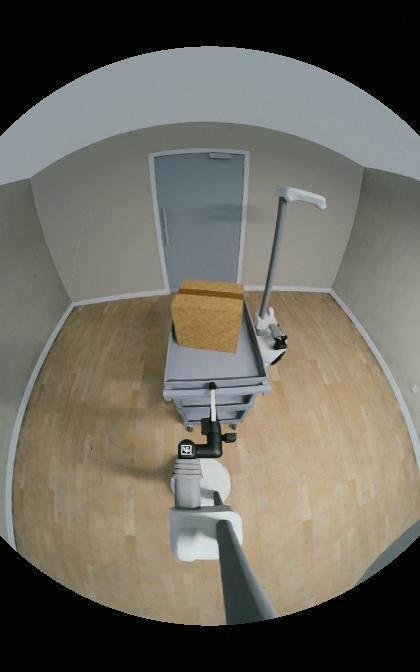

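move --blocking false --cameras '[]' --r1 '{"joints": {"lift_m": 0.6}}' --r2 '{"base": {"translate_m": -1.05}}'

wait --seconds 3 --cameras '[]'

move --blocking false --cameras '[]' --r1 '{"base": {"rotate_rad": 3.05}, "joints": {"wrist_yaw_rad": 0.0, "gripper_m": 0.1}}'

wait --seconds 4 --cameras '[]'

wait --seconds 3 --cameras '["r1_head_camera", "r2_head_camera"]'

Scene clock: 869.50 s.
move: r1 moving; r2 moving
r1.base_odometry: x=-2.220 y=-0.794 heading=-2.369
r1.turned_by_wheels: +0.000
r1.turned_by_imu: +0.000
r1.base_tilt: forward=-1.6 right=+1.2
r1.lidar_m: 4.55 2.46 1.80 1.74 1.69 1.26 1.21 1.25 1.79 0.68 0.43 0.53
r1.base_status: not commanded
r1.joint_positions: lift_m=+0.162 arm_m=+0.000 wrist_yaw_rad=+3.196 wrist_pitch_rad=+0.002 wrist_roll_rad=+0.000 gripper_m=+0.056
r1.joint_status: lift_m moving
r1.measured_speeds: translate_m=+0.000 strafe_m=+0.000 rotate_rad=+0.000 lift_m=+0.146 arm_m=+0.000 wrist_yaw_rad=+0.000 wrist_pitch_rad=+0.000 wrist_roll_rad=+0.000
r1.on_its_own: the wheels are slack since a contact_stop
r1.motor_effort: lift_m=+25(26) arm_m=+4(4) wheel_0=+1(1) wheel_1=+0(0) wheel_2=+0(0)
r1.servo_current: wrist_yaw_rad=52(59) wrist_pitch_rad=39(52) wrist_roll_rad=46(59) gripper_m=33(46)
r1.contact_limits: strafe_m 0.5
r1.hand_pose: x=-0.1219 y=+0.0715 z=+0.3395 quat_wxyz=(-0.027, -0.001, +0.000, +1.000) (m; r1's base frame)
r1.wrist_depth_mm: - 134 - - - - - / - 118 134 - - - - / - 119 158 - - - - / 111 135 195 - - - - / 138 - - - - - - / 219 1182 191 1160 187 1138 1098 / 227 820 809 866 854 820 866
r2.base_odometry: x=-1.947 y=-0.580 heading=-2.977
r2.turned_by_wheels: +0.000
r2.turned_by_imu: +0.000
r2.base_tilt: forward=-0.6 right=+0.1
r2.lidar_m: 0.38 0.44 2.37 2.24 2.32 3.09 3.36 3.42 2.65 2.49 2.57 0.43
r2.base_status: translate_m moving
r2.joint_positions: lift_m=+0.686 arm_m=+0.000 wrist_yaw_rad=-0.004 wrist_pitch_rad=+0.005 wrist_roll_rad=+1.569 gripper_m=-0.019
r2.joint_status: not commanded
r2.measured_speeds: translate_m=-0.121 strafe_m=+0.000 rotate_rad=-0.003 lift_m=+0.000 arm_m=+0.000 wrist_yaw_rad=+0.020 wrist_pitch_rad=+0.000 wrist_roll_rad=+0.000
r2.motor_effort: lift_m=+20(21) arm_m=-4(4) wheel_0=-12(15) wheel_1=-9(10) wheel_2=+15(16)
r2.servo_current: wrist_yaw_rad=59(59) wrist_pitch_rad=46(52) wrist_roll_rad=39(59) gripper_m=72(78)
r2.hand_pose: x=+0.4590 y=-0.0885 z=+0.8625 quat_wxyz=(+0.708, +0.707, +0.001, -0.003) (m; r2's base frame)
r2.wrist_depth_mm: - - - 174 235 1078 917 / - - - 174 235 1160 - / - 492 433 174 235 842 - / - 445 442 233 234 831 - / - 466 459 174 234 854 - / - - 187 173 180 - - / - - 492 - - 1537 -
pictures: none
No camera images: "cameras" was empty.

Scene clock: 871.87 s.
earlier move: r1 done; r2 moving
r1.base_odometry: x=-2.220 y=-0.794 heading=-2.369
r1.turned_by_wheels: +0.000
r1.turned_by_imu: +0.000
r1.base_tilt: forward=-1.6 right=+1.3
r1.lidar_m: 4.56 2.45 1.81 1.73 1.71 1.27 1.19 1.27 1.78 2.99 1.14 0.92
r1.base_status: not commanded
r1.joint_positions: lift_m=+0.600 arm_m=+0.000 wrist_yaw_rad=+3.196 wrist_pitch_rad=+0.002 wrist_roll_rad=+0.000 gripper_m=+0.056
r1.joint_status: all done
r1.measured_speeds: all 0
r1.on_its_own: the wheels are slack since a contact_stop
r1.motor_effort: lift_m=+24(28) arm_m=+4(4) wheel_0=+0(1) wheel_1=+0(0) wheel_2=+0(0)
r1.servo_current: wrist_yaw_rad=65(72) wrist_pitch_rad=39(52) wrist_roll_rad=46(72) gripper_m=39(46)
r1.contact_limits: strafe_m 0.5
r1.hand_pose: x=-0.1219 y=+0.0715 z=+0.7771 quat_wxyz=(-0.027, -0.001, +0.000, +1.000) (m; r1's base frame)
r1.wrist_depth_mm: - 134 - - - - - / - 118 134 - - - - / - 119 158 - - - - / 111 135 195 - - - - / 137 - - - - - - / 218 - 190 - 187 - - / 217 141 - 137 - - -
r2.base_odometry: x=-1.306 y=-0.473 heading=-2.977
r2.turned_by_wheels: +0.000
r2.turned_by_imu: +0.002
r2.base_tilt: forward=-0.7 right=+0.1
r2.lidar_m: 0.40 0.45 2.34 2.19 2.26 2.84 2.69 2.77 2.68 2.52 2.60 0.41
r2.base_status: translate_m moving
r2.joint_positions: lift_m=+0.686 arm_m=+0.000 wrist_yaw_rad=+0.004 wrist_pitch_rad=+0.005 wrist_roll_rad=+1.569 gripper_m=-0.019
r2.joint_status: not commanded
r2.measured_speeds: translate_m=-0.300 strafe_m=-0.001 rotate_rad=+0.006 lift_m=+0.000 arm_m=+0.000 wrist_yaw_rad=+0.000 wrist_pitch_rad=+0.000 wrist_roll_rad=+0.000
r2.motor_effort: lift_m=+21(21) arm_m=-4(4) wheel_0=-5(15) wheel_1=-7(11) wheel_2=+10(23)
r2.servo_current: wrist_yaw_rad=52(59) wrist_pitch_rad=46(52) wrist_roll_rad=52(59) gripper_m=72(78)
r2.hand_pose: x=+0.4596 y=-0.0863 z=+0.8625 quat_wxyz=(+0.708, +0.707, +0.003, +0.000) (m; r2's base frame)
r2.wrist_depth_mm: - - - 154 211 1430 - / - - 564 158 216 - - / - 427 421 161 220 820 - / - 452 445 166 226 831 - / - - 473 169 230 - - / - - 186 173 181 - - / - - - - 239 1708 480
wait: 2.37 of 3 s (r1 has come to rest)
pictures: none
No camera images: "cameras" was empty.

Scene clock: 872.37 s.
earlier move: r2 moving
move: r1 moving
r1.base_odometry: x=-2.220 y=-0.794 heading=-2.116
r1.turned_by_wheels: +0.252
r1.turned_by_imu: +0.253
r1.base_tilt: forward=-1.6 right=+1.2
r1.lidar_m: 3.50 2.01 1.74 1.74 1.40 1.18 1.20 1.43 2.50 3.00 1.13 1.06
r1.base_status: rotate_rad moving
r1.joint_positions: lift_m=+0.600 arm_m=+0.000 wrist_yaw_rad=+2.607 wrist_pitch_rad=+0.002 wrist_roll_rad=+0.000 gripper_m=+0.075
r1.joint_status: wrist_yaw_rad moving; gripper_m moving
r1.measured_speeds: translate_m=+0.000 strafe_m=+0.000 rotate_rad=+0.969 lift_m=+0.000 arm_m=+0.000 wrist_yaw_rad=-1.820 wrist_pitch_rad=+0.000 wrist_roll_rad=+0.000
r1.motor_effort: lift_m=+24(24) arm_m=+4(4) wheel_0=-9(10) wheel_1=-8(8) wheel_2=-7(7)
r1.servo_current: wrist_yaw_rad=91(104) wrist_pitch_rad=39(46) wrist_roll_rad=46(52) gripper_m=78(78)
r1.hand_pose: x=-0.0328 y=+0.2221 z=+0.7771 quat_wxyz=(+0.264, -0.001, +0.000, +0.965) (m; r1's base frame)
r1.wrist_depth_mm: - - - - - - - / - - - - - - - / - - - - - - - / - - - - - - - / - - - - - - - / - - 193 - 185 - - / - 145 - 137 - - 1661
r2.base_odometry: x=-1.158 y=-0.449 heading=-2.977
r2.turned_by_wheels: +0.000
r2.turned_by_imu: +0.000
r2.base_tilt: forward=-0.7 right=+0.0
r2.lidar_m: 0.41 3.26 2.30 2.20 2.25 2.66 2.53 2.61 2.68 2.54 2.63 0.41
r2.base_status: translate_m moving
r2.joint_positions: lift_m=+0.686 arm_m=+0.000 wrist_yaw_rad=+0.003 wrist_pitch_rad=+0.005 wrist_roll_rad=+1.569 gripper_m=-0.019
r2.joint_status: not commanded
r2.measured_speeds: translate_m=-0.300 strafe_m=+0.000 rotate_rad=+0.003 lift_m=+0.000 arm_m=+0.000 wrist_yaw_rad=+0.000 wrist_pitch_rad=+0.000 wrist_roll_rad=+0.000
r2.motor_effort: lift_m=+20(21) arm_m=-4(4) wheel_0=-4(11) wheel_1=-8(8) wheel_2=+10(11)
r2.servo_current: wrist_yaw_rad=39(59) wrist_pitch_rad=39(52) wrist_roll_rad=52(65) gripper_m=72(78)
r2.hand_pose: x=+0.4596 y=-0.0865 z=+0.8625 quat_wxyz=(+0.708, +0.707, +0.003, -0.001) (m; r2's base frame)
r2.wrist_depth_mm: - - - 148 204 750 - / - 407 404 152 210 - - / - 424 421 156 215 820 - / - 459 449 161 223 820 - / - - 480 168 229 - - / - - 187 173 181 1756 - / - - - - - 1708 477
pictures: none
No camera images: "cameras" was empty.

Scene clock: 874.00 s.
earlier move: r1 moving; r2 done
r1.base_odometry: x=-2.220 y=-0.794 heading=+0.530
r1.turned_by_wheels: +2.647
r1.turned_by_imu: +2.661
r1.base_tilt: forward=-1.6 right=+1.3
r1.lidar_m: 1.22 1.20 1.44 2.52 2.97 1.32 1.28 3.44 2.06 1.73 1.74 1.41
r1.base_status: rotate_rad moving
r1.joint_positions: lift_m=+0.600 arm_m=+0.000 wrist_yaw_rad=+0.003 wrist_pitch_rad=+0.002 wrist_roll_rad=+0.000 gripper_m=+0.100
r1.joint_status: wrist_yaw_rad moving; the others done
r1.measured_speeds: translate_m=+0.002 strafe_m=+0.001 rotate_rad=+0.808 lift_m=+0.000 arm_m=+0.000 wrist_yaw_rad=-0.012 wrist_pitch_rad=+0.000 wrist_roll_rad=+0.000
r1.motor_effort: lift_m=+24(24) arm_m=+4(4) wheel_0=-3(11) wheel_1=-1(9) wheel_2=-2(9)
r1.servo_current: wrist_yaw_rad=46(124) wrist_pitch_rad=33(52) wrist_roll_rad=26(65) gripper_m=46(98)
r1.hand_pose: x=+0.4595 y=-0.0866 z=+0.7772 quat_wxyz=(+1.000, +0.000, +0.001, +0.001) (m; r1's base frame)
r1.wrist_depth_mm: - - - - - - - / - - - - - - - / - - - - - - - / - - - - - - - / - - - - - - - / - 192 195 - 189 - - / - 162 - 139 - - -
r2.base_odometry: x=-0.941 y=-0.413 heading=-2.977
r2.turned_by_wheels: +0.000
r2.turned_by_imu: -0.001
r2.base_tilt: forward=-0.7 right=+0.0
r2.lidar_m: 0.40 3.25 2.33 2.15 2.25 2.44 2.32 2.37 2.67 2.56 2.63 0.40
r2.base_status: done
r2.joint_positions: lift_m=+0.686 arm_m=+0.000 wrist_yaw_rad=+0.000 wrist_pitch_rad=+0.005 wrist_roll_rad=+1.569 gripper_m=-0.019
r2.joint_status: not commanded
r2.measured_speeds: all 0
r2.motor_effort: lift_m=+21(21) arm_m=-4(4) wheel_0=-5(11) wheel_1=-5(8) wheel_2=+1(11)
r2.servo_current: wrist_yaw_rad=46(59) wrist_pitch_rad=39(52) wrist_roll_rad=52(65) gripper_m=72(78)
r2.hand_pose: x=+0.4593 y=-0.0874 z=+0.8625 quat_wxyz=(+0.708, +0.707, +0.002, -0.002) (m; r2's base frame)
r2.wrist_depth_mm: - - - 140 195 - - / - 394 397 145 202 750 - / - 427 418 150 211 - - / - 466 455 157 219 - - / - - 492 165 229 - - / - - 187 172 182 1576 508 / - - - - - 1661 462
wait: 1.63 of 4 s (r2 has come to rest)
pictures: none
No camera images: "cameras" was empty.

Scene clock: 874.70 s.
earlier move: r1 done
r1.base_odometry: x=-2.220 y=-0.794 heading=+0.681
r1.turned_by_wheels: +0.150
r1.turned_by_imu: +0.151
r1.base_tilt: forward=-1.6 right=+1.3
r1.lidar_m: 1.18 1.20 1.54 2.97 3.04 1.29 1.29 2.79 1.91 1.72 1.78 1.30
r1.base_status: done
r1.joint_positions: lift_m=+0.600 arm_m=+0.000 wrist_yaw_rad=+0.003 wrist_pitch_rad=+0.002 wrist_roll_rad=+0.000 gripper_m=+0.100
r1.joint_status: all done
r1.measured_speeds: all 0
r1.motor_effort: lift_m=+24(24) arm_m=+4(4) wheel_0=-1(11) wheel_1=-2(9) wheel_2=+1(9)
r1.servo_current: wrist_yaw_rad=52(124) wrist_pitch_rad=46(52) wrist_roll_rad=59(65) gripper_m=46(98)
r1.hand_pose: x=+0.4595 y=-0.0867 z=+0.7772 quat_wxyz=(+1.000, +0.000, +0.001, +0.001) (m; r1's base frame)
r1.wrist_depth_mm: - - - - - - - / - - - - - - - / - - - - - - - / - - - - - - - / - - - - - - - / - 193 195 - 189 - - / - - - 139 - - -
r2.base_odometry: x=-0.941 y=-0.413 heading=-2.977
r2.turned_by_wheels: +0.000
r2.turned_by_imu: +0.000
r2.base_tilt: forward=-0.7 right=+0.1
r2.lidar_m: 0.42 3.28 2.30 2.18 2.24 2.46 2.32 2.40 2.67 2.53 2.64 0.41
r2.base_status: done
r2.joint_positions: lift_m=+0.686 arm_m=+0.000 wrist_yaw_rad=+0.000 wrist_pitch_rad=+0.005 wrist_roll_rad=+1.569 gripper_m=-0.019
r2.joint_status: not commanded
r2.measured_speeds: all 0
r2.motor_effort: lift_m=+21(21) arm_m=-4(4) wheel_0=-5(11) wheel_1=-5(8) wheel_2=+1(11)
r2.servo_current: wrist_yaw_rad=52(59) wrist_pitch_rad=46(52) wrist_roll_rad=46(65) gripper_m=72(78)
r2.hand_pose: x=+0.4593 y=-0.0874 z=+0.8625 quat_wxyz=(+0.708, +0.707, +0.002, -0.002) (m; r2's base frame)
r2.wrist_depth_mm: - - - 139 194 - - / - 397 394 145 202 750 - / - 424 421 150 211 - - / - 466 455 157 220 - - / - - 496 166 229 - - / - - 187 172 182 1576 508 / - - - - - 1661 459
wait: 0.70 of 3 s (r1 has come to rest)
pictures: r1_head_camera, r2_head_camera
Images, in order (width x height): r1_head_camera 420x560, r2_head_camera 420x560.

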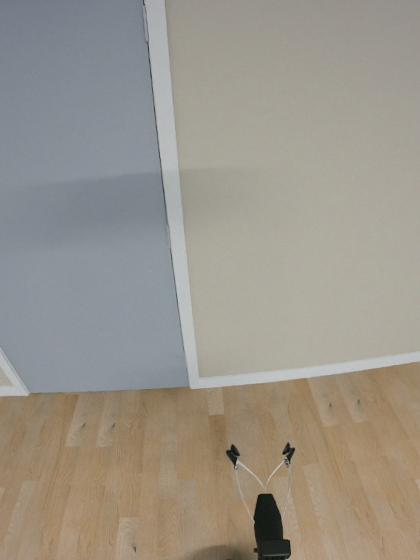

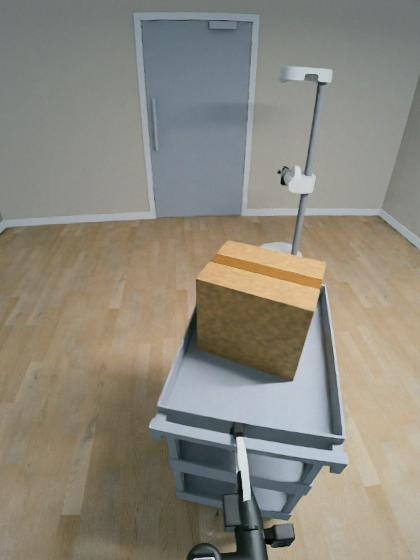

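move --blocking false --cameras '[]' --r1 '{"base": {"rotate_rad": 0.06}, "joints": {"lift_m": 0.94}}'

wait --seconds 1.5 --cameras '[]'

move --blocking false --cameras '[]' --r1 '{"base": {"strafe_m": 1.05}}'

wait --seconds 6 --cameras '["r1_head_camera", "r2_head_camera", "r1_wrist_camera"]'

Scene clock: 895.27 s.
move: r1 moving
r1.base_odometry: x=-2.220 y=-0.794 heading=+0.740
r1.turned_by_wheels: +0.060
r1.turned_by_imu: +0.059
r1.base_tilt: forward=-1.6 right=+1.3
r1.lidar_m: 1.20 1.25 1.64 2.96 3.06 1.29 1.29 2.61 1.86 1.74 1.80 1.29
r1.base_status: rotate_rad moving
r1.joint_positions: lift_m=+0.638 arm_m=+0.000 wrist_yaw_rad=+0.003 wrist_pitch_rad=+0.002 wrist_roll_rad=+0.000 gripper_m=+0.100
r1.joint_status: lift_m moving
r1.measured_speeds: translate_m=+0.000 strafe_m=+0.000 rotate_rad=+0.000 lift_m=+0.146 arm_m=+0.000 wrist_yaw_rad=+0.000 wrist_pitch_rad=+0.000 wrist_roll_rad=+0.000
r1.motor_effort: lift_m=+26(26) arm_m=+4(4) wheel_0=-3(7) wheel_1=-2(7) wheel_2=+1(6)
r1.servo_current: wrist_yaw_rad=39(59) wrist_pitch_rad=33(52) wrist_roll_rad=46(52) gripper_m=46(46)
r1.hand_pose: x=+0.4595 y=-0.0867 z=+0.8152 quat_wxyz=(+1.000, +0.000, +0.001, +0.001) (m; r1's base frame)
r1.wrist_depth_mm: - - - - - - - / - - - - - - - / - - - - - - - / - - - - - - - / - - - - - - - / - 193 195 - 189 - - / - - - 139 - - -
r2: as last shown
r2.lidar_m: 0.42 3.26 2.31 2.17 2.23 2.44 2.30 2.38 2.69 2.54 2.61 0.41
r2.motor_effort: lift_m=+21(21) arm_m=-4(4) wheel_0=-5(5) wheel_1=-5(5) wheel_2=+1(1)
r2.servo_current: wrist_yaw_rad=39(52) wrist_pitch_rad=39(52) wrist_roll_rad=52(52) gripper_m=72(78)
r2.wrist_depth_mm: - - - 139 195 - - / - 394 397 145 202 750 - / - 421 415 150 210 - - / - 466 452 157 219 - - / - - 492 166 229 - - / - - 187 172 181 1576 508 / - - - - - 1661 462
pictures: none
No camera images: "cameras" was empty.

Scene clock: 896.77 s.
earlier move: r1 moving
r1.base_odometry: x=-2.220 y=-0.794 heading=+0.740
r1.turned_by_wheels: +0.000
r1.turned_by_imu: +0.000
r1.base_tilt: forward=-1.6 right=+1.3
r1.lidar_m: 1.20 1.25 1.64 2.97 3.05 1.29 1.28 2.63 1.85 1.74 1.79 1.27
r1.base_status: done
r1.joint_positions: lift_m=+0.937 arm_m=+0.000 wrist_yaw_rad=+0.003 wrist_pitch_rad=+0.002 wrist_roll_rad=+0.000 gripper_m=+0.100
r1.joint_status: lift_m moving
r1.measured_speeds: translate_m=+0.000 strafe_m=+0.000 rotate_rad=+0.000 lift_m=+0.044 arm_m=+0.000 wrist_yaw_rad=+0.000 wrist_pitch_rad=+0.000 wrist_roll_rad=+0.000
r1.motor_effort: lift_m=+25(27) arm_m=+4(4) wheel_0=-3(7) wheel_1=-3(7) wheel_2=+0(6)
r1.servo_current: wrist_yaw_rad=39(65) wrist_pitch_rad=39(52) wrist_roll_rad=39(65) gripper_m=39(46)
r1.hand_pose: x=+0.4595 y=-0.0867 z=+1.1146 quat_wxyz=(+1.000, +0.000, +0.001, +0.001) (m; r1's base frame)
r1.wrist_depth_mm: - - - - - - - / - - - - - - - / - - - - - - - / - - - - - - - / - - - - - - - / - 193 195 - 189 - - / - - - 139 - - -
r2.base_odometry: x=-0.941 y=-0.413 heading=-2.977
r2.turned_by_wheels: +0.000
r2.turned_by_imu: +0.000
r2.base_tilt: forward=-0.7 right=+0.0
r2.lidar_m: 0.42 3.27 2.31 2.16 2.21 2.45 2.32 2.40 2.69 2.54 2.62 0.40
r2.base_status: not commanded
r2.joint_positions: lift_m=+0.686 arm_m=+0.000 wrist_yaw_rad=+0.000 wrist_pitch_rad=+0.005 wrist_roll_rad=+1.569 gripper_m=-0.019
r2.joint_status: not commanded
r2.measured_speeds: all 0
r2.motor_effort: lift_m=+21(21) arm_m=-4(4) wheel_0=-5(6) wheel_1=-5(5) wheel_2=+1(1)
r2.servo_current: wrist_yaw_rad=59(65) wrist_pitch_rad=46(52) wrist_roll_rad=46(59) gripper_m=72(78)
r2.hand_pose: x=+0.4593 y=-0.0874 z=+0.8625 quat_wxyz=(+0.708, +0.707, +0.002, -0.002) (m; r2's base frame)
r2.wrist_depth_mm: - - - 139 194 - - / - 394 397 145 202 759 - / - 424 421 150 211 - - / - 466 449 157 219 - - / - - 488 166 228 - - / - - 187 172 181 1576 512 / - - - - - 1708 462
wait: 1.50 s; no rest
pictures: none
No camera images: "cameras" was empty.

Scene clock: 897.27 s.
earlier move: r1 done
move: r1 moving
r1.base_odometry: x=-2.245 y=-0.768 heading=+0.740
r1.turned_by_wheels: +0.000
r1.turned_by_imu: +0.000
r1.base_tilt: forward=-1.5 right=+1.3
r1.lidar_m: 1.21 1.26 1.68 2.94 3.03 1.27 1.28 2.68 1.88 1.77 1.79 1.27
r1.base_status: strafe_m moving
r1.joint_positions: lift_m=+0.940 arm_m=+0.000 wrist_yaw_rad=+0.003 wrist_pitch_rad=+0.002 wrist_roll_rad=+0.000 gripper_m=+0.100
r1.joint_status: all done
r1.measured_speeds: translate_m=-0.001 strafe_m=+0.140 rotate_rad=+0.005 lift_m=+0.000 arm_m=+0.000 wrist_yaw_rad=+0.000 wrist_pitch_rad=+0.000 wrist_roll_rad=+0.000
r1.motor_effort: lift_m=+24(25) arm_m=+4(4) wheel_0=-10(12) wheel_1=+9(10) wheel_2=+0(1)
r1.servo_current: wrist_yaw_rad=52(65) wrist_pitch_rad=39(46) wrist_roll_rad=46(59) gripper_m=39(52)
r1.hand_pose: x=+0.4595 y=-0.0867 z=+1.1172 quat_wxyz=(+1.000, +0.000, +0.001, +0.001) (m; r1's base frame)
r1.wrist_depth_mm: - - - - - - - / - - - - - - - / - - - - - - - / - - - - - - - / - - - - - - - / - 193 194 - 189 - - / - - - 139 - - -
r2: as last shown
r2.base_tilt: forward=-0.7 right=+0.1
r2.lidar_m: 0.41 3.25 2.33 2.16 2.25 2.43 2.32 2.38 2.68 2.54 2.64 0.41
r2.servo_current: wrist_yaw_rad=52(59) wrist_pitch_rad=52(52) wrist_roll_rad=46(52) gripper_m=72(78)
r2.wrist_depth_mm: - - - 139 194 - - / - 394 397 145 202 750 - / - 424 418 150 211 - - / - 466 452 157 220 - - / - - 488 166 228 - - / - - 187 172 181 1576 508 / - - - - - 1661 459
pictures: none
No camera images: "cameras" was empty.

Scene clock: 901.60 s.
earlier move: r1 done
r1.base_odometry: x=-2.928 y=-0.019 heading=+0.740
r1.turned_by_wheels: +0.000
r1.turned_by_imu: +0.006
r1.base_tilt: forward=-1.6 right=+1.3
r1.lidar_m: 1.11 1.21 1.65 1.92 2.01 2.68 1.37 1.22 2.96 2.80 1.69 1.25
r1.base_status: done
r1.joint_positions: lift_m=+0.940 arm_m=+0.000 wrist_yaw_rad=+0.003 wrist_pitch_rad=+0.002 wrist_roll_rad=+0.000 gripper_m=+0.100
r1.joint_status: all done
r1.measured_speeds: all 0
r1.motor_effort: lift_m=+24(25) arm_m=+4(4) wheel_0=-1(12) wheel_1=+1(11) wheel_2=+0(2)
r1.servo_current: wrist_yaw_rad=39(72) wrist_pitch_rad=39(52) wrist_roll_rad=39(65) gripper_m=46(52)
r1.hand_pose: x=+0.4595 y=-0.0867 z=+1.1172 quat_wxyz=(+1.000, +0.000, +0.001, +0.001) (m; r1's base frame)
r1.wrist_depth_mm: - - - - - - - / - - - - - - - / - - - - - - - / - - - - - - - / - - - - - - - / - 193 211 - 189 - - / - - - 139 - - -
r2.base_odometry: x=-0.941 y=-0.413 heading=-2.977
r2.turned_by_wheels: +0.000
r2.turned_by_imu: +0.001
r2.base_tilt: forward=-0.7 right=+0.1
r2.lidar_m: 0.42 3.23 2.33 2.17 2.24 2.46 2.31 2.39 2.71 2.55 2.61 0.39
r2.base_status: not commanded
r2.joint_positions: lift_m=+0.686 arm_m=+0.000 wrist_yaw_rad=+0.000 wrist_pitch_rad=+0.005 wrist_roll_rad=+1.569 gripper_m=-0.019
r2.joint_status: not commanded
r2.measured_speeds: all 0
r2.motor_effort: lift_m=+21(21) arm_m=-4(4) wheel_0=-5(6) wheel_1=-5(5) wheel_2=+1(1)
r2.servo_current: wrist_yaw_rad=46(59) wrist_pitch_rad=46(52) wrist_roll_rad=46(59) gripper_m=72(85)
r2.hand_pose: x=+0.4593 y=-0.0874 z=+0.8625 quat_wxyz=(+0.708, +0.707, +0.002, -0.002) (m; r2's base frame)
r2.wrist_depth_mm: - - - 139 195 - - / - 394 397 145 202 750 - / - 424 418 150 211 - - / - 466 455 157 219 - - / - - 492 166 229 - - / - - 186 172 181 1618 508 / - - - - - 1708 459
wait: 4.33 of 6 s (r1 has come to rest)
pictures: r1_head_camera, r1_wrist_camera, r2_head_camera
Images, in order (width x height): r1_head_camera 420x560, r1_wrist_camera 616x392, r2_head_camera 420x560.

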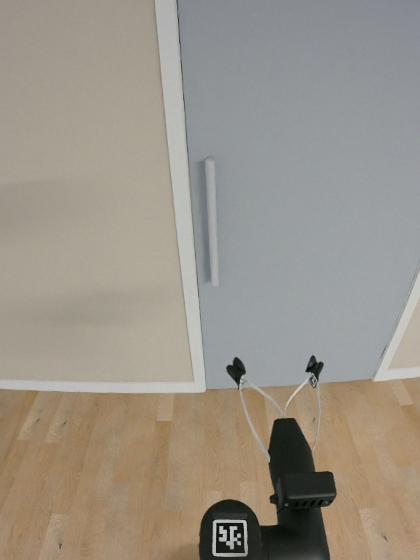

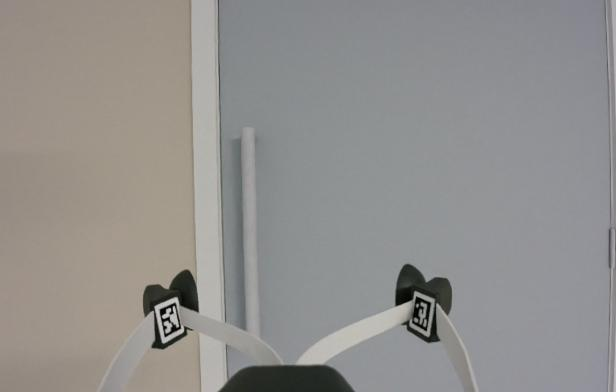

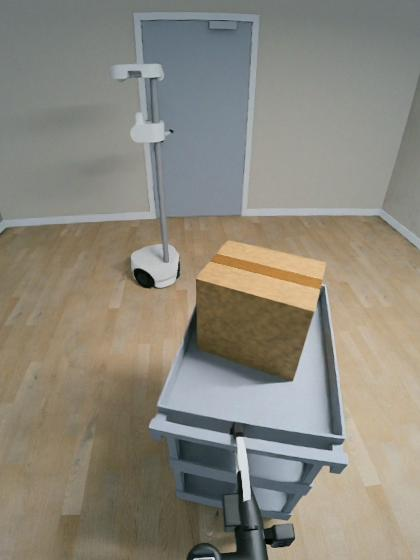

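move --blocking false --cameras '[]' --r1 '{"base": {"translate_m": 0.42, "strafe_m": 0.03}, "joints": {"arm_m": 0.1}}'

wait --seconds 4 --cameras '["r1_head_camera", "r1_wrist_camera"]'

Scene clock: 918.50 s.
move: r1 moving
r1.base_odometry: x=-2.907 y=+0.004 heading=+0.741
r1.turned_by_wheels: +0.000
r1.turned_by_imu: +0.000
r1.base_tilt: forward=-1.6 right=+1.3
r1.lidar_m: 1.07 1.19 1.60 1.92 1.97 2.68 1.36 1.28 2.95 2.79 1.70 1.21
r1.base_status: translate_m moving; strafe_m moving
r1.joint_positions: lift_m=+0.940 arm_m=+0.051 wrist_yaw_rad=+0.002 wrist_pitch_rad=+0.002 wrist_roll_rad=+0.000 gripper_m=+0.100
r1.joint_status: arm_m moving
r1.measured_speeds: translate_m=+0.121 strafe_m=+0.009 rotate_rad=+0.002 lift_m=+0.000 arm_m=+0.195 wrist_yaw_rad=+0.000 wrist_pitch_rad=+0.000 wrist_roll_rad=+0.000
r1.motor_effort: lift_m=+24(24) arm_m=+5(6) wheel_0=+6(7) wheel_1=+6(7) wheel_2=-8(9)
r1.servo_current: wrist_yaw_rad=46(65) wrist_pitch_rad=39(46) wrist_roll_rad=52(59) gripper_m=46(46)
r1.hand_pose: x=+0.5102 y=-0.0868 z=+1.1172 quat_wxyz=(+1.000, +0.000, +0.001, +0.001) (m; r1's base frame)
r1.wrist_depth_mm: - - - - - - - / - - - - - - - / - - - - - - - / - - - - - - - / - - - - - - - / - 190 195 - 189 - - / - - - 139 - - -
r2: as last shown
r2.turned_by_imu: +0.000
r2.lidar_m: 0.41 3.25 2.31 2.19 2.25 2.46 2.31 2.39 2.71 2.54 2.65 0.42
r2.motor_effort: lift_m=+21(21) arm_m=-4(4) wheel_0=-5(5) wheel_1=-4(5) wheel_2=+1(1)
r2.servo_current: wrist_yaw_rad=33(59) wrist_pitch_rad=46(52) wrist_roll_rad=39(52) gripper_m=72(78)
r2.wrist_depth_mm: - - - 139 195 - - / - 394 392 145 202 750 - / - 421 421 150 210 - - / - 462 449 157 220 - - / - - 492 166 229 - - / - - 186 172 181 1576 508 / - - - - - 1708 455
pictures: none
No camera images: "cameras" was empty.

Scene clock: 920.90 s.
earlier move: r1 done
r1.base_odometry: x=-2.639 y=+0.286 heading=+0.741
r1.turned_by_wheels: +0.000
r1.turned_by_imu: +0.000
r1.base_tilt: forward=-1.6 right=+1.2
r1.lidar_m: 0.68 0.78 1.08 1.91 1.98 2.65 1.65 1.67 2.96 2.82 1.15 0.82
r1.base_status: done
r1.joint_positions: lift_m=+0.940 arm_m=+0.100 wrist_yaw_rad=+0.002 wrist_pitch_rad=+0.002 wrist_roll_rad=+0.000 gripper_m=+0.100
r1.joint_status: all done
r1.measured_speeds: all 0
r1.motor_effort: lift_m=+24(24) arm_m=+4(6) wheel_0=+2(9) wheel_1=+2(8) wheel_2=+2(11)
r1.servo_current: wrist_yaw_rad=52(72) wrist_pitch_rad=39(46) wrist_roll_rad=39(72) gripper_m=46(52)
r1.hand_pose: x=+0.5594 y=-0.0868 z=+1.1172 quat_wxyz=(+1.000, +0.000, +0.001, +0.001) (m; r1's base frame)
r1.wrist_depth_mm: 439 442 449 449 449 449 452 / 445 442 445 449 452 452 452 / 442 445 445 449 455 455 452 / 442 452 445 449 449 452 459 / 445 449 452 452 455 459 455 / 445 215 375 452 198 455 459 / 449 445 373 145 459 459 462
r2.base_odometry: x=-0.941 y=-0.413 heading=-2.977
r2.turned_by_wheels: +0.000
r2.turned_by_imu: +0.000
r2.base_tilt: forward=-0.7 right=+0.1
r2.lidar_m: 0.42 3.24 2.30 2.18 2.26 2.47 2.31 2.37 2.69 2.55 2.63 0.39
r2.base_status: not commanded
r2.joint_positions: lift_m=+0.686 arm_m=+0.000 wrist_yaw_rad=+0.000 wrist_pitch_rad=+0.005 wrist_roll_rad=+1.569 gripper_m=-0.019
r2.joint_status: not commanded
r2.measured_speeds: all 0
r2.motor_effort: lift_m=+21(21) arm_m=-4(4) wheel_0=-5(6) wheel_1=-4(5) wheel_2=+1(1)
r2.servo_current: wrist_yaw_rad=52(59) wrist_pitch_rad=39(52) wrist_roll_rad=65(65) gripper_m=72(78)
r2.hand_pose: x=+0.4593 y=-0.0874 z=+0.8625 quat_wxyz=(+0.708, +0.707, +0.002, -0.002) (m; r2's base frame)
r2.wrist_depth_mm: - - - 139 195 - - / - 394 397 145 202 741 - / - 421 418 150 210 - - / - 462 455 157 219 - - / - - 492 166 228 - - / - - 186 172 182 1537 504 / - - - - - 1661 459
wait: 2.40 of 4 s (r1 has come to rest)
pictures: r1_head_camera, r1_wrist_camera
Images, in order (width x height): r1_head_camera 420x560, r1_wrist_camera 616x392.

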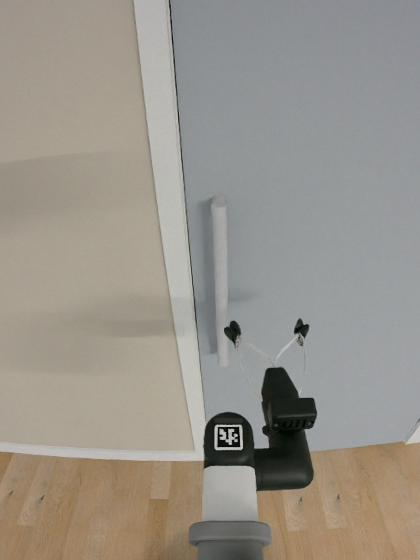

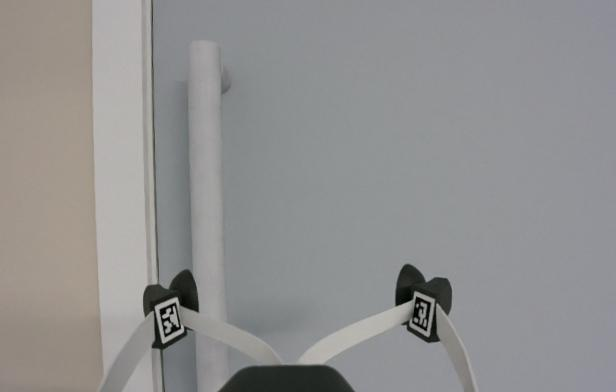

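move --blocking false --cameras '[]' --r1 '{"base": {"strafe_m": 0.087}, "pace": "slow"}'

wait --seconds 2.5 --cameras '["r1_wrist_camera"]'

Scene clock: 956.93 s.
move: r1 moving
r1.base_odometry: x=-2.648 y=+0.297 heading=+0.741
r1.turned_by_wheels: +0.000
r1.turned_by_imu: +0.000
r1.base_tilt: forward=-1.6 right=+1.3
r1.lidar_m: 0.68 0.79 1.07 1.90 1.95 2.64 1.66 1.66 2.96 2.83 1.13 0.80
r1.base_status: strafe_m moving
r1.joint_positions: lift_m=+0.940 arm_m=+0.100 wrist_yaw_rad=+0.002 wrist_pitch_rad=+0.002 wrist_roll_rad=+0.000 gripper_m=+0.100
r1.joint_status: not commanded
r1.measured_speeds: translate_m=+0.000 strafe_m=+0.056 rotate_rad=+0.000 lift_m=+0.000 arm_m=+0.000 wrist_yaw_rad=+0.000 wrist_pitch_rad=+0.000 wrist_roll_rad=+0.000
r1.motor_effort: lift_m=+24(24) arm_m=+4(5) wheel_0=-7(8) wheel_1=+6(8) wheel_2=+0(2)
r1.servo_current: wrist_yaw_rad=65(72) wrist_pitch_rad=46(52) wrist_roll_rad=52(65) gripper_m=46(46)
r1.hand_pose: x=+0.5594 y=-0.0868 z=+1.1172 quat_wxyz=(+1.000, +0.000, +0.001, +0.001) (m; r1's base frame)
r1.wrist_depth_mm: 439 445 445 449 449 452 452 / 442 445 445 449 449 449 455 / 445 445 445 452 452 452 459 / 442 445 445 455 452 452 455 / 445 445 449 449 452 452 455 / 442 442 366 452 198 459 459 / 445 445 382 144 459 455 459
r2: as last shown
r2.base_tilt: forward=-0.6 right=+0.0
r2.lidar_m: 0.42 3.24 2.30 2.19 2.26 2.43 2.31 2.39 2.68 2.53 2.62 0.40
r2.motor_effort: lift_m=+21(21) arm_m=-4(4) wheel_0=-5(5) wheel_1=-4(5) wheel_2=+1(1)
r2.servo_current: wrist_yaw_rad=52(52) wrist_pitch_rad=46(52) wrist_roll_rad=52(52) gripper_m=72(78)
r2.wrist_depth_mm: - - - 139 195 - - / - 397 394 145 202 750 - / - 421 421 150 209 - - / - 466 455 157 219 - - / - - 492 166 229 - - / - - 187 172 181 1576 508 / - - - - - 1708 459
pictures: none
No camera images: "cameras" was empty.

Scene clock: 958.47 s.
earlier move: r1 done
r1.base_odometry: x=-2.697 y=+0.350 heading=+0.741
r1.turned_by_wheels: +0.000
r1.turned_by_imu: +0.000
r1.base_tilt: forward=-1.6 right=+1.3
r1.lidar_m: 0.69 0.77 1.03 1.82 1.91 2.53 1.74 1.68 3.04 2.91 1.14 0.80
r1.base_status: done
r1.joint_positions: lift_m=+0.940 arm_m=+0.100 wrist_yaw_rad=+0.002 wrist_pitch_rad=+0.002 wrist_roll_rad=+0.000 gripper_m=+0.100
r1.joint_status: not commanded
r1.measured_speeds: all 0
r1.motor_effort: lift_m=+24(24) arm_m=+4(5) wheel_0=-2(9) wheel_1=+2(8) wheel_2=+0(2)
r1.servo_current: wrist_yaw_rad=33(72) wrist_pitch_rad=46(52) wrist_roll_rad=52(65) gripper_m=46(52)
r1.hand_pose: x=+0.5594 y=-0.0868 z=+1.1172 quat_wxyz=(+1.000, +0.000, +0.001, +0.001) (m; r1's base frame)
r1.wrist_depth_mm: 439 439 442 442 449 452 449 / 442 442 445 445 449 449 455 / 439 442 442 442 449 452 455 / 439 442 449 445 452 452 452 / 445 445 452 449 452 455 452 / 445 449 215 449 198 459 455 / 442 445 452 145 455 455 455
r2.base_odometry: x=-0.941 y=-0.413 heading=-2.977
r2.turned_by_wheels: +0.000
r2.turned_by_imu: +0.000
r2.base_tilt: forward=-0.6 right=+0.1
r2.lidar_m: 0.41 3.25 2.31 2.16 2.22 2.45 2.30 2.40 2.68 2.52 2.62 0.42
r2.base_status: not commanded
r2.joint_positions: lift_m=+0.686 arm_m=+0.000 wrist_yaw_rad=+0.000 wrist_pitch_rad=+0.005 wrist_roll_rad=+1.569 gripper_m=-0.019
r2.joint_status: not commanded
r2.measured_speeds: all 0
r2.motor_effort: lift_m=+21(21) arm_m=-4(4) wheel_0=-5(5) wheel_1=-5(5) wheel_2=+1(1)
r2.servo_current: wrist_yaw_rad=52(59) wrist_pitch_rad=46(52) wrist_roll_rad=39(59) gripper_m=72(78)
r2.hand_pose: x=+0.4593 y=-0.0874 z=+0.8625 quat_wxyz=(+0.708, +0.707, +0.002, -0.002) (m; r2's base frame)
r2.wrist_depth_mm: - - - 139 195 - - / - 394 397 145 202 741 - / - 424 421 150 210 - - / - 462 452 157 219 - - / - - 496 166 229 - - / - - 187 172 182 1537 508 / - - - - - 1661 462
wait: 1.53 of 2.5 s (r1 has come to rest)
pictures: r1_wrist_camera
Images, in order (width x height): r1_wrist_camera 616x392.

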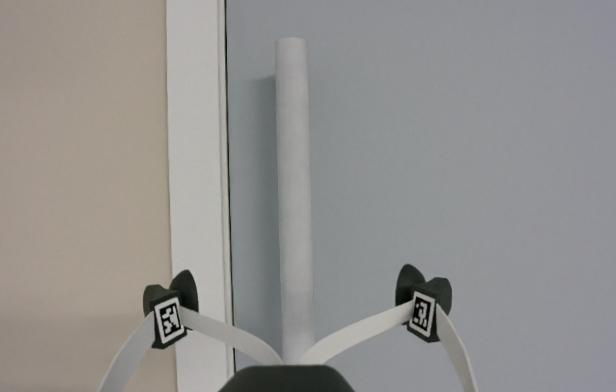

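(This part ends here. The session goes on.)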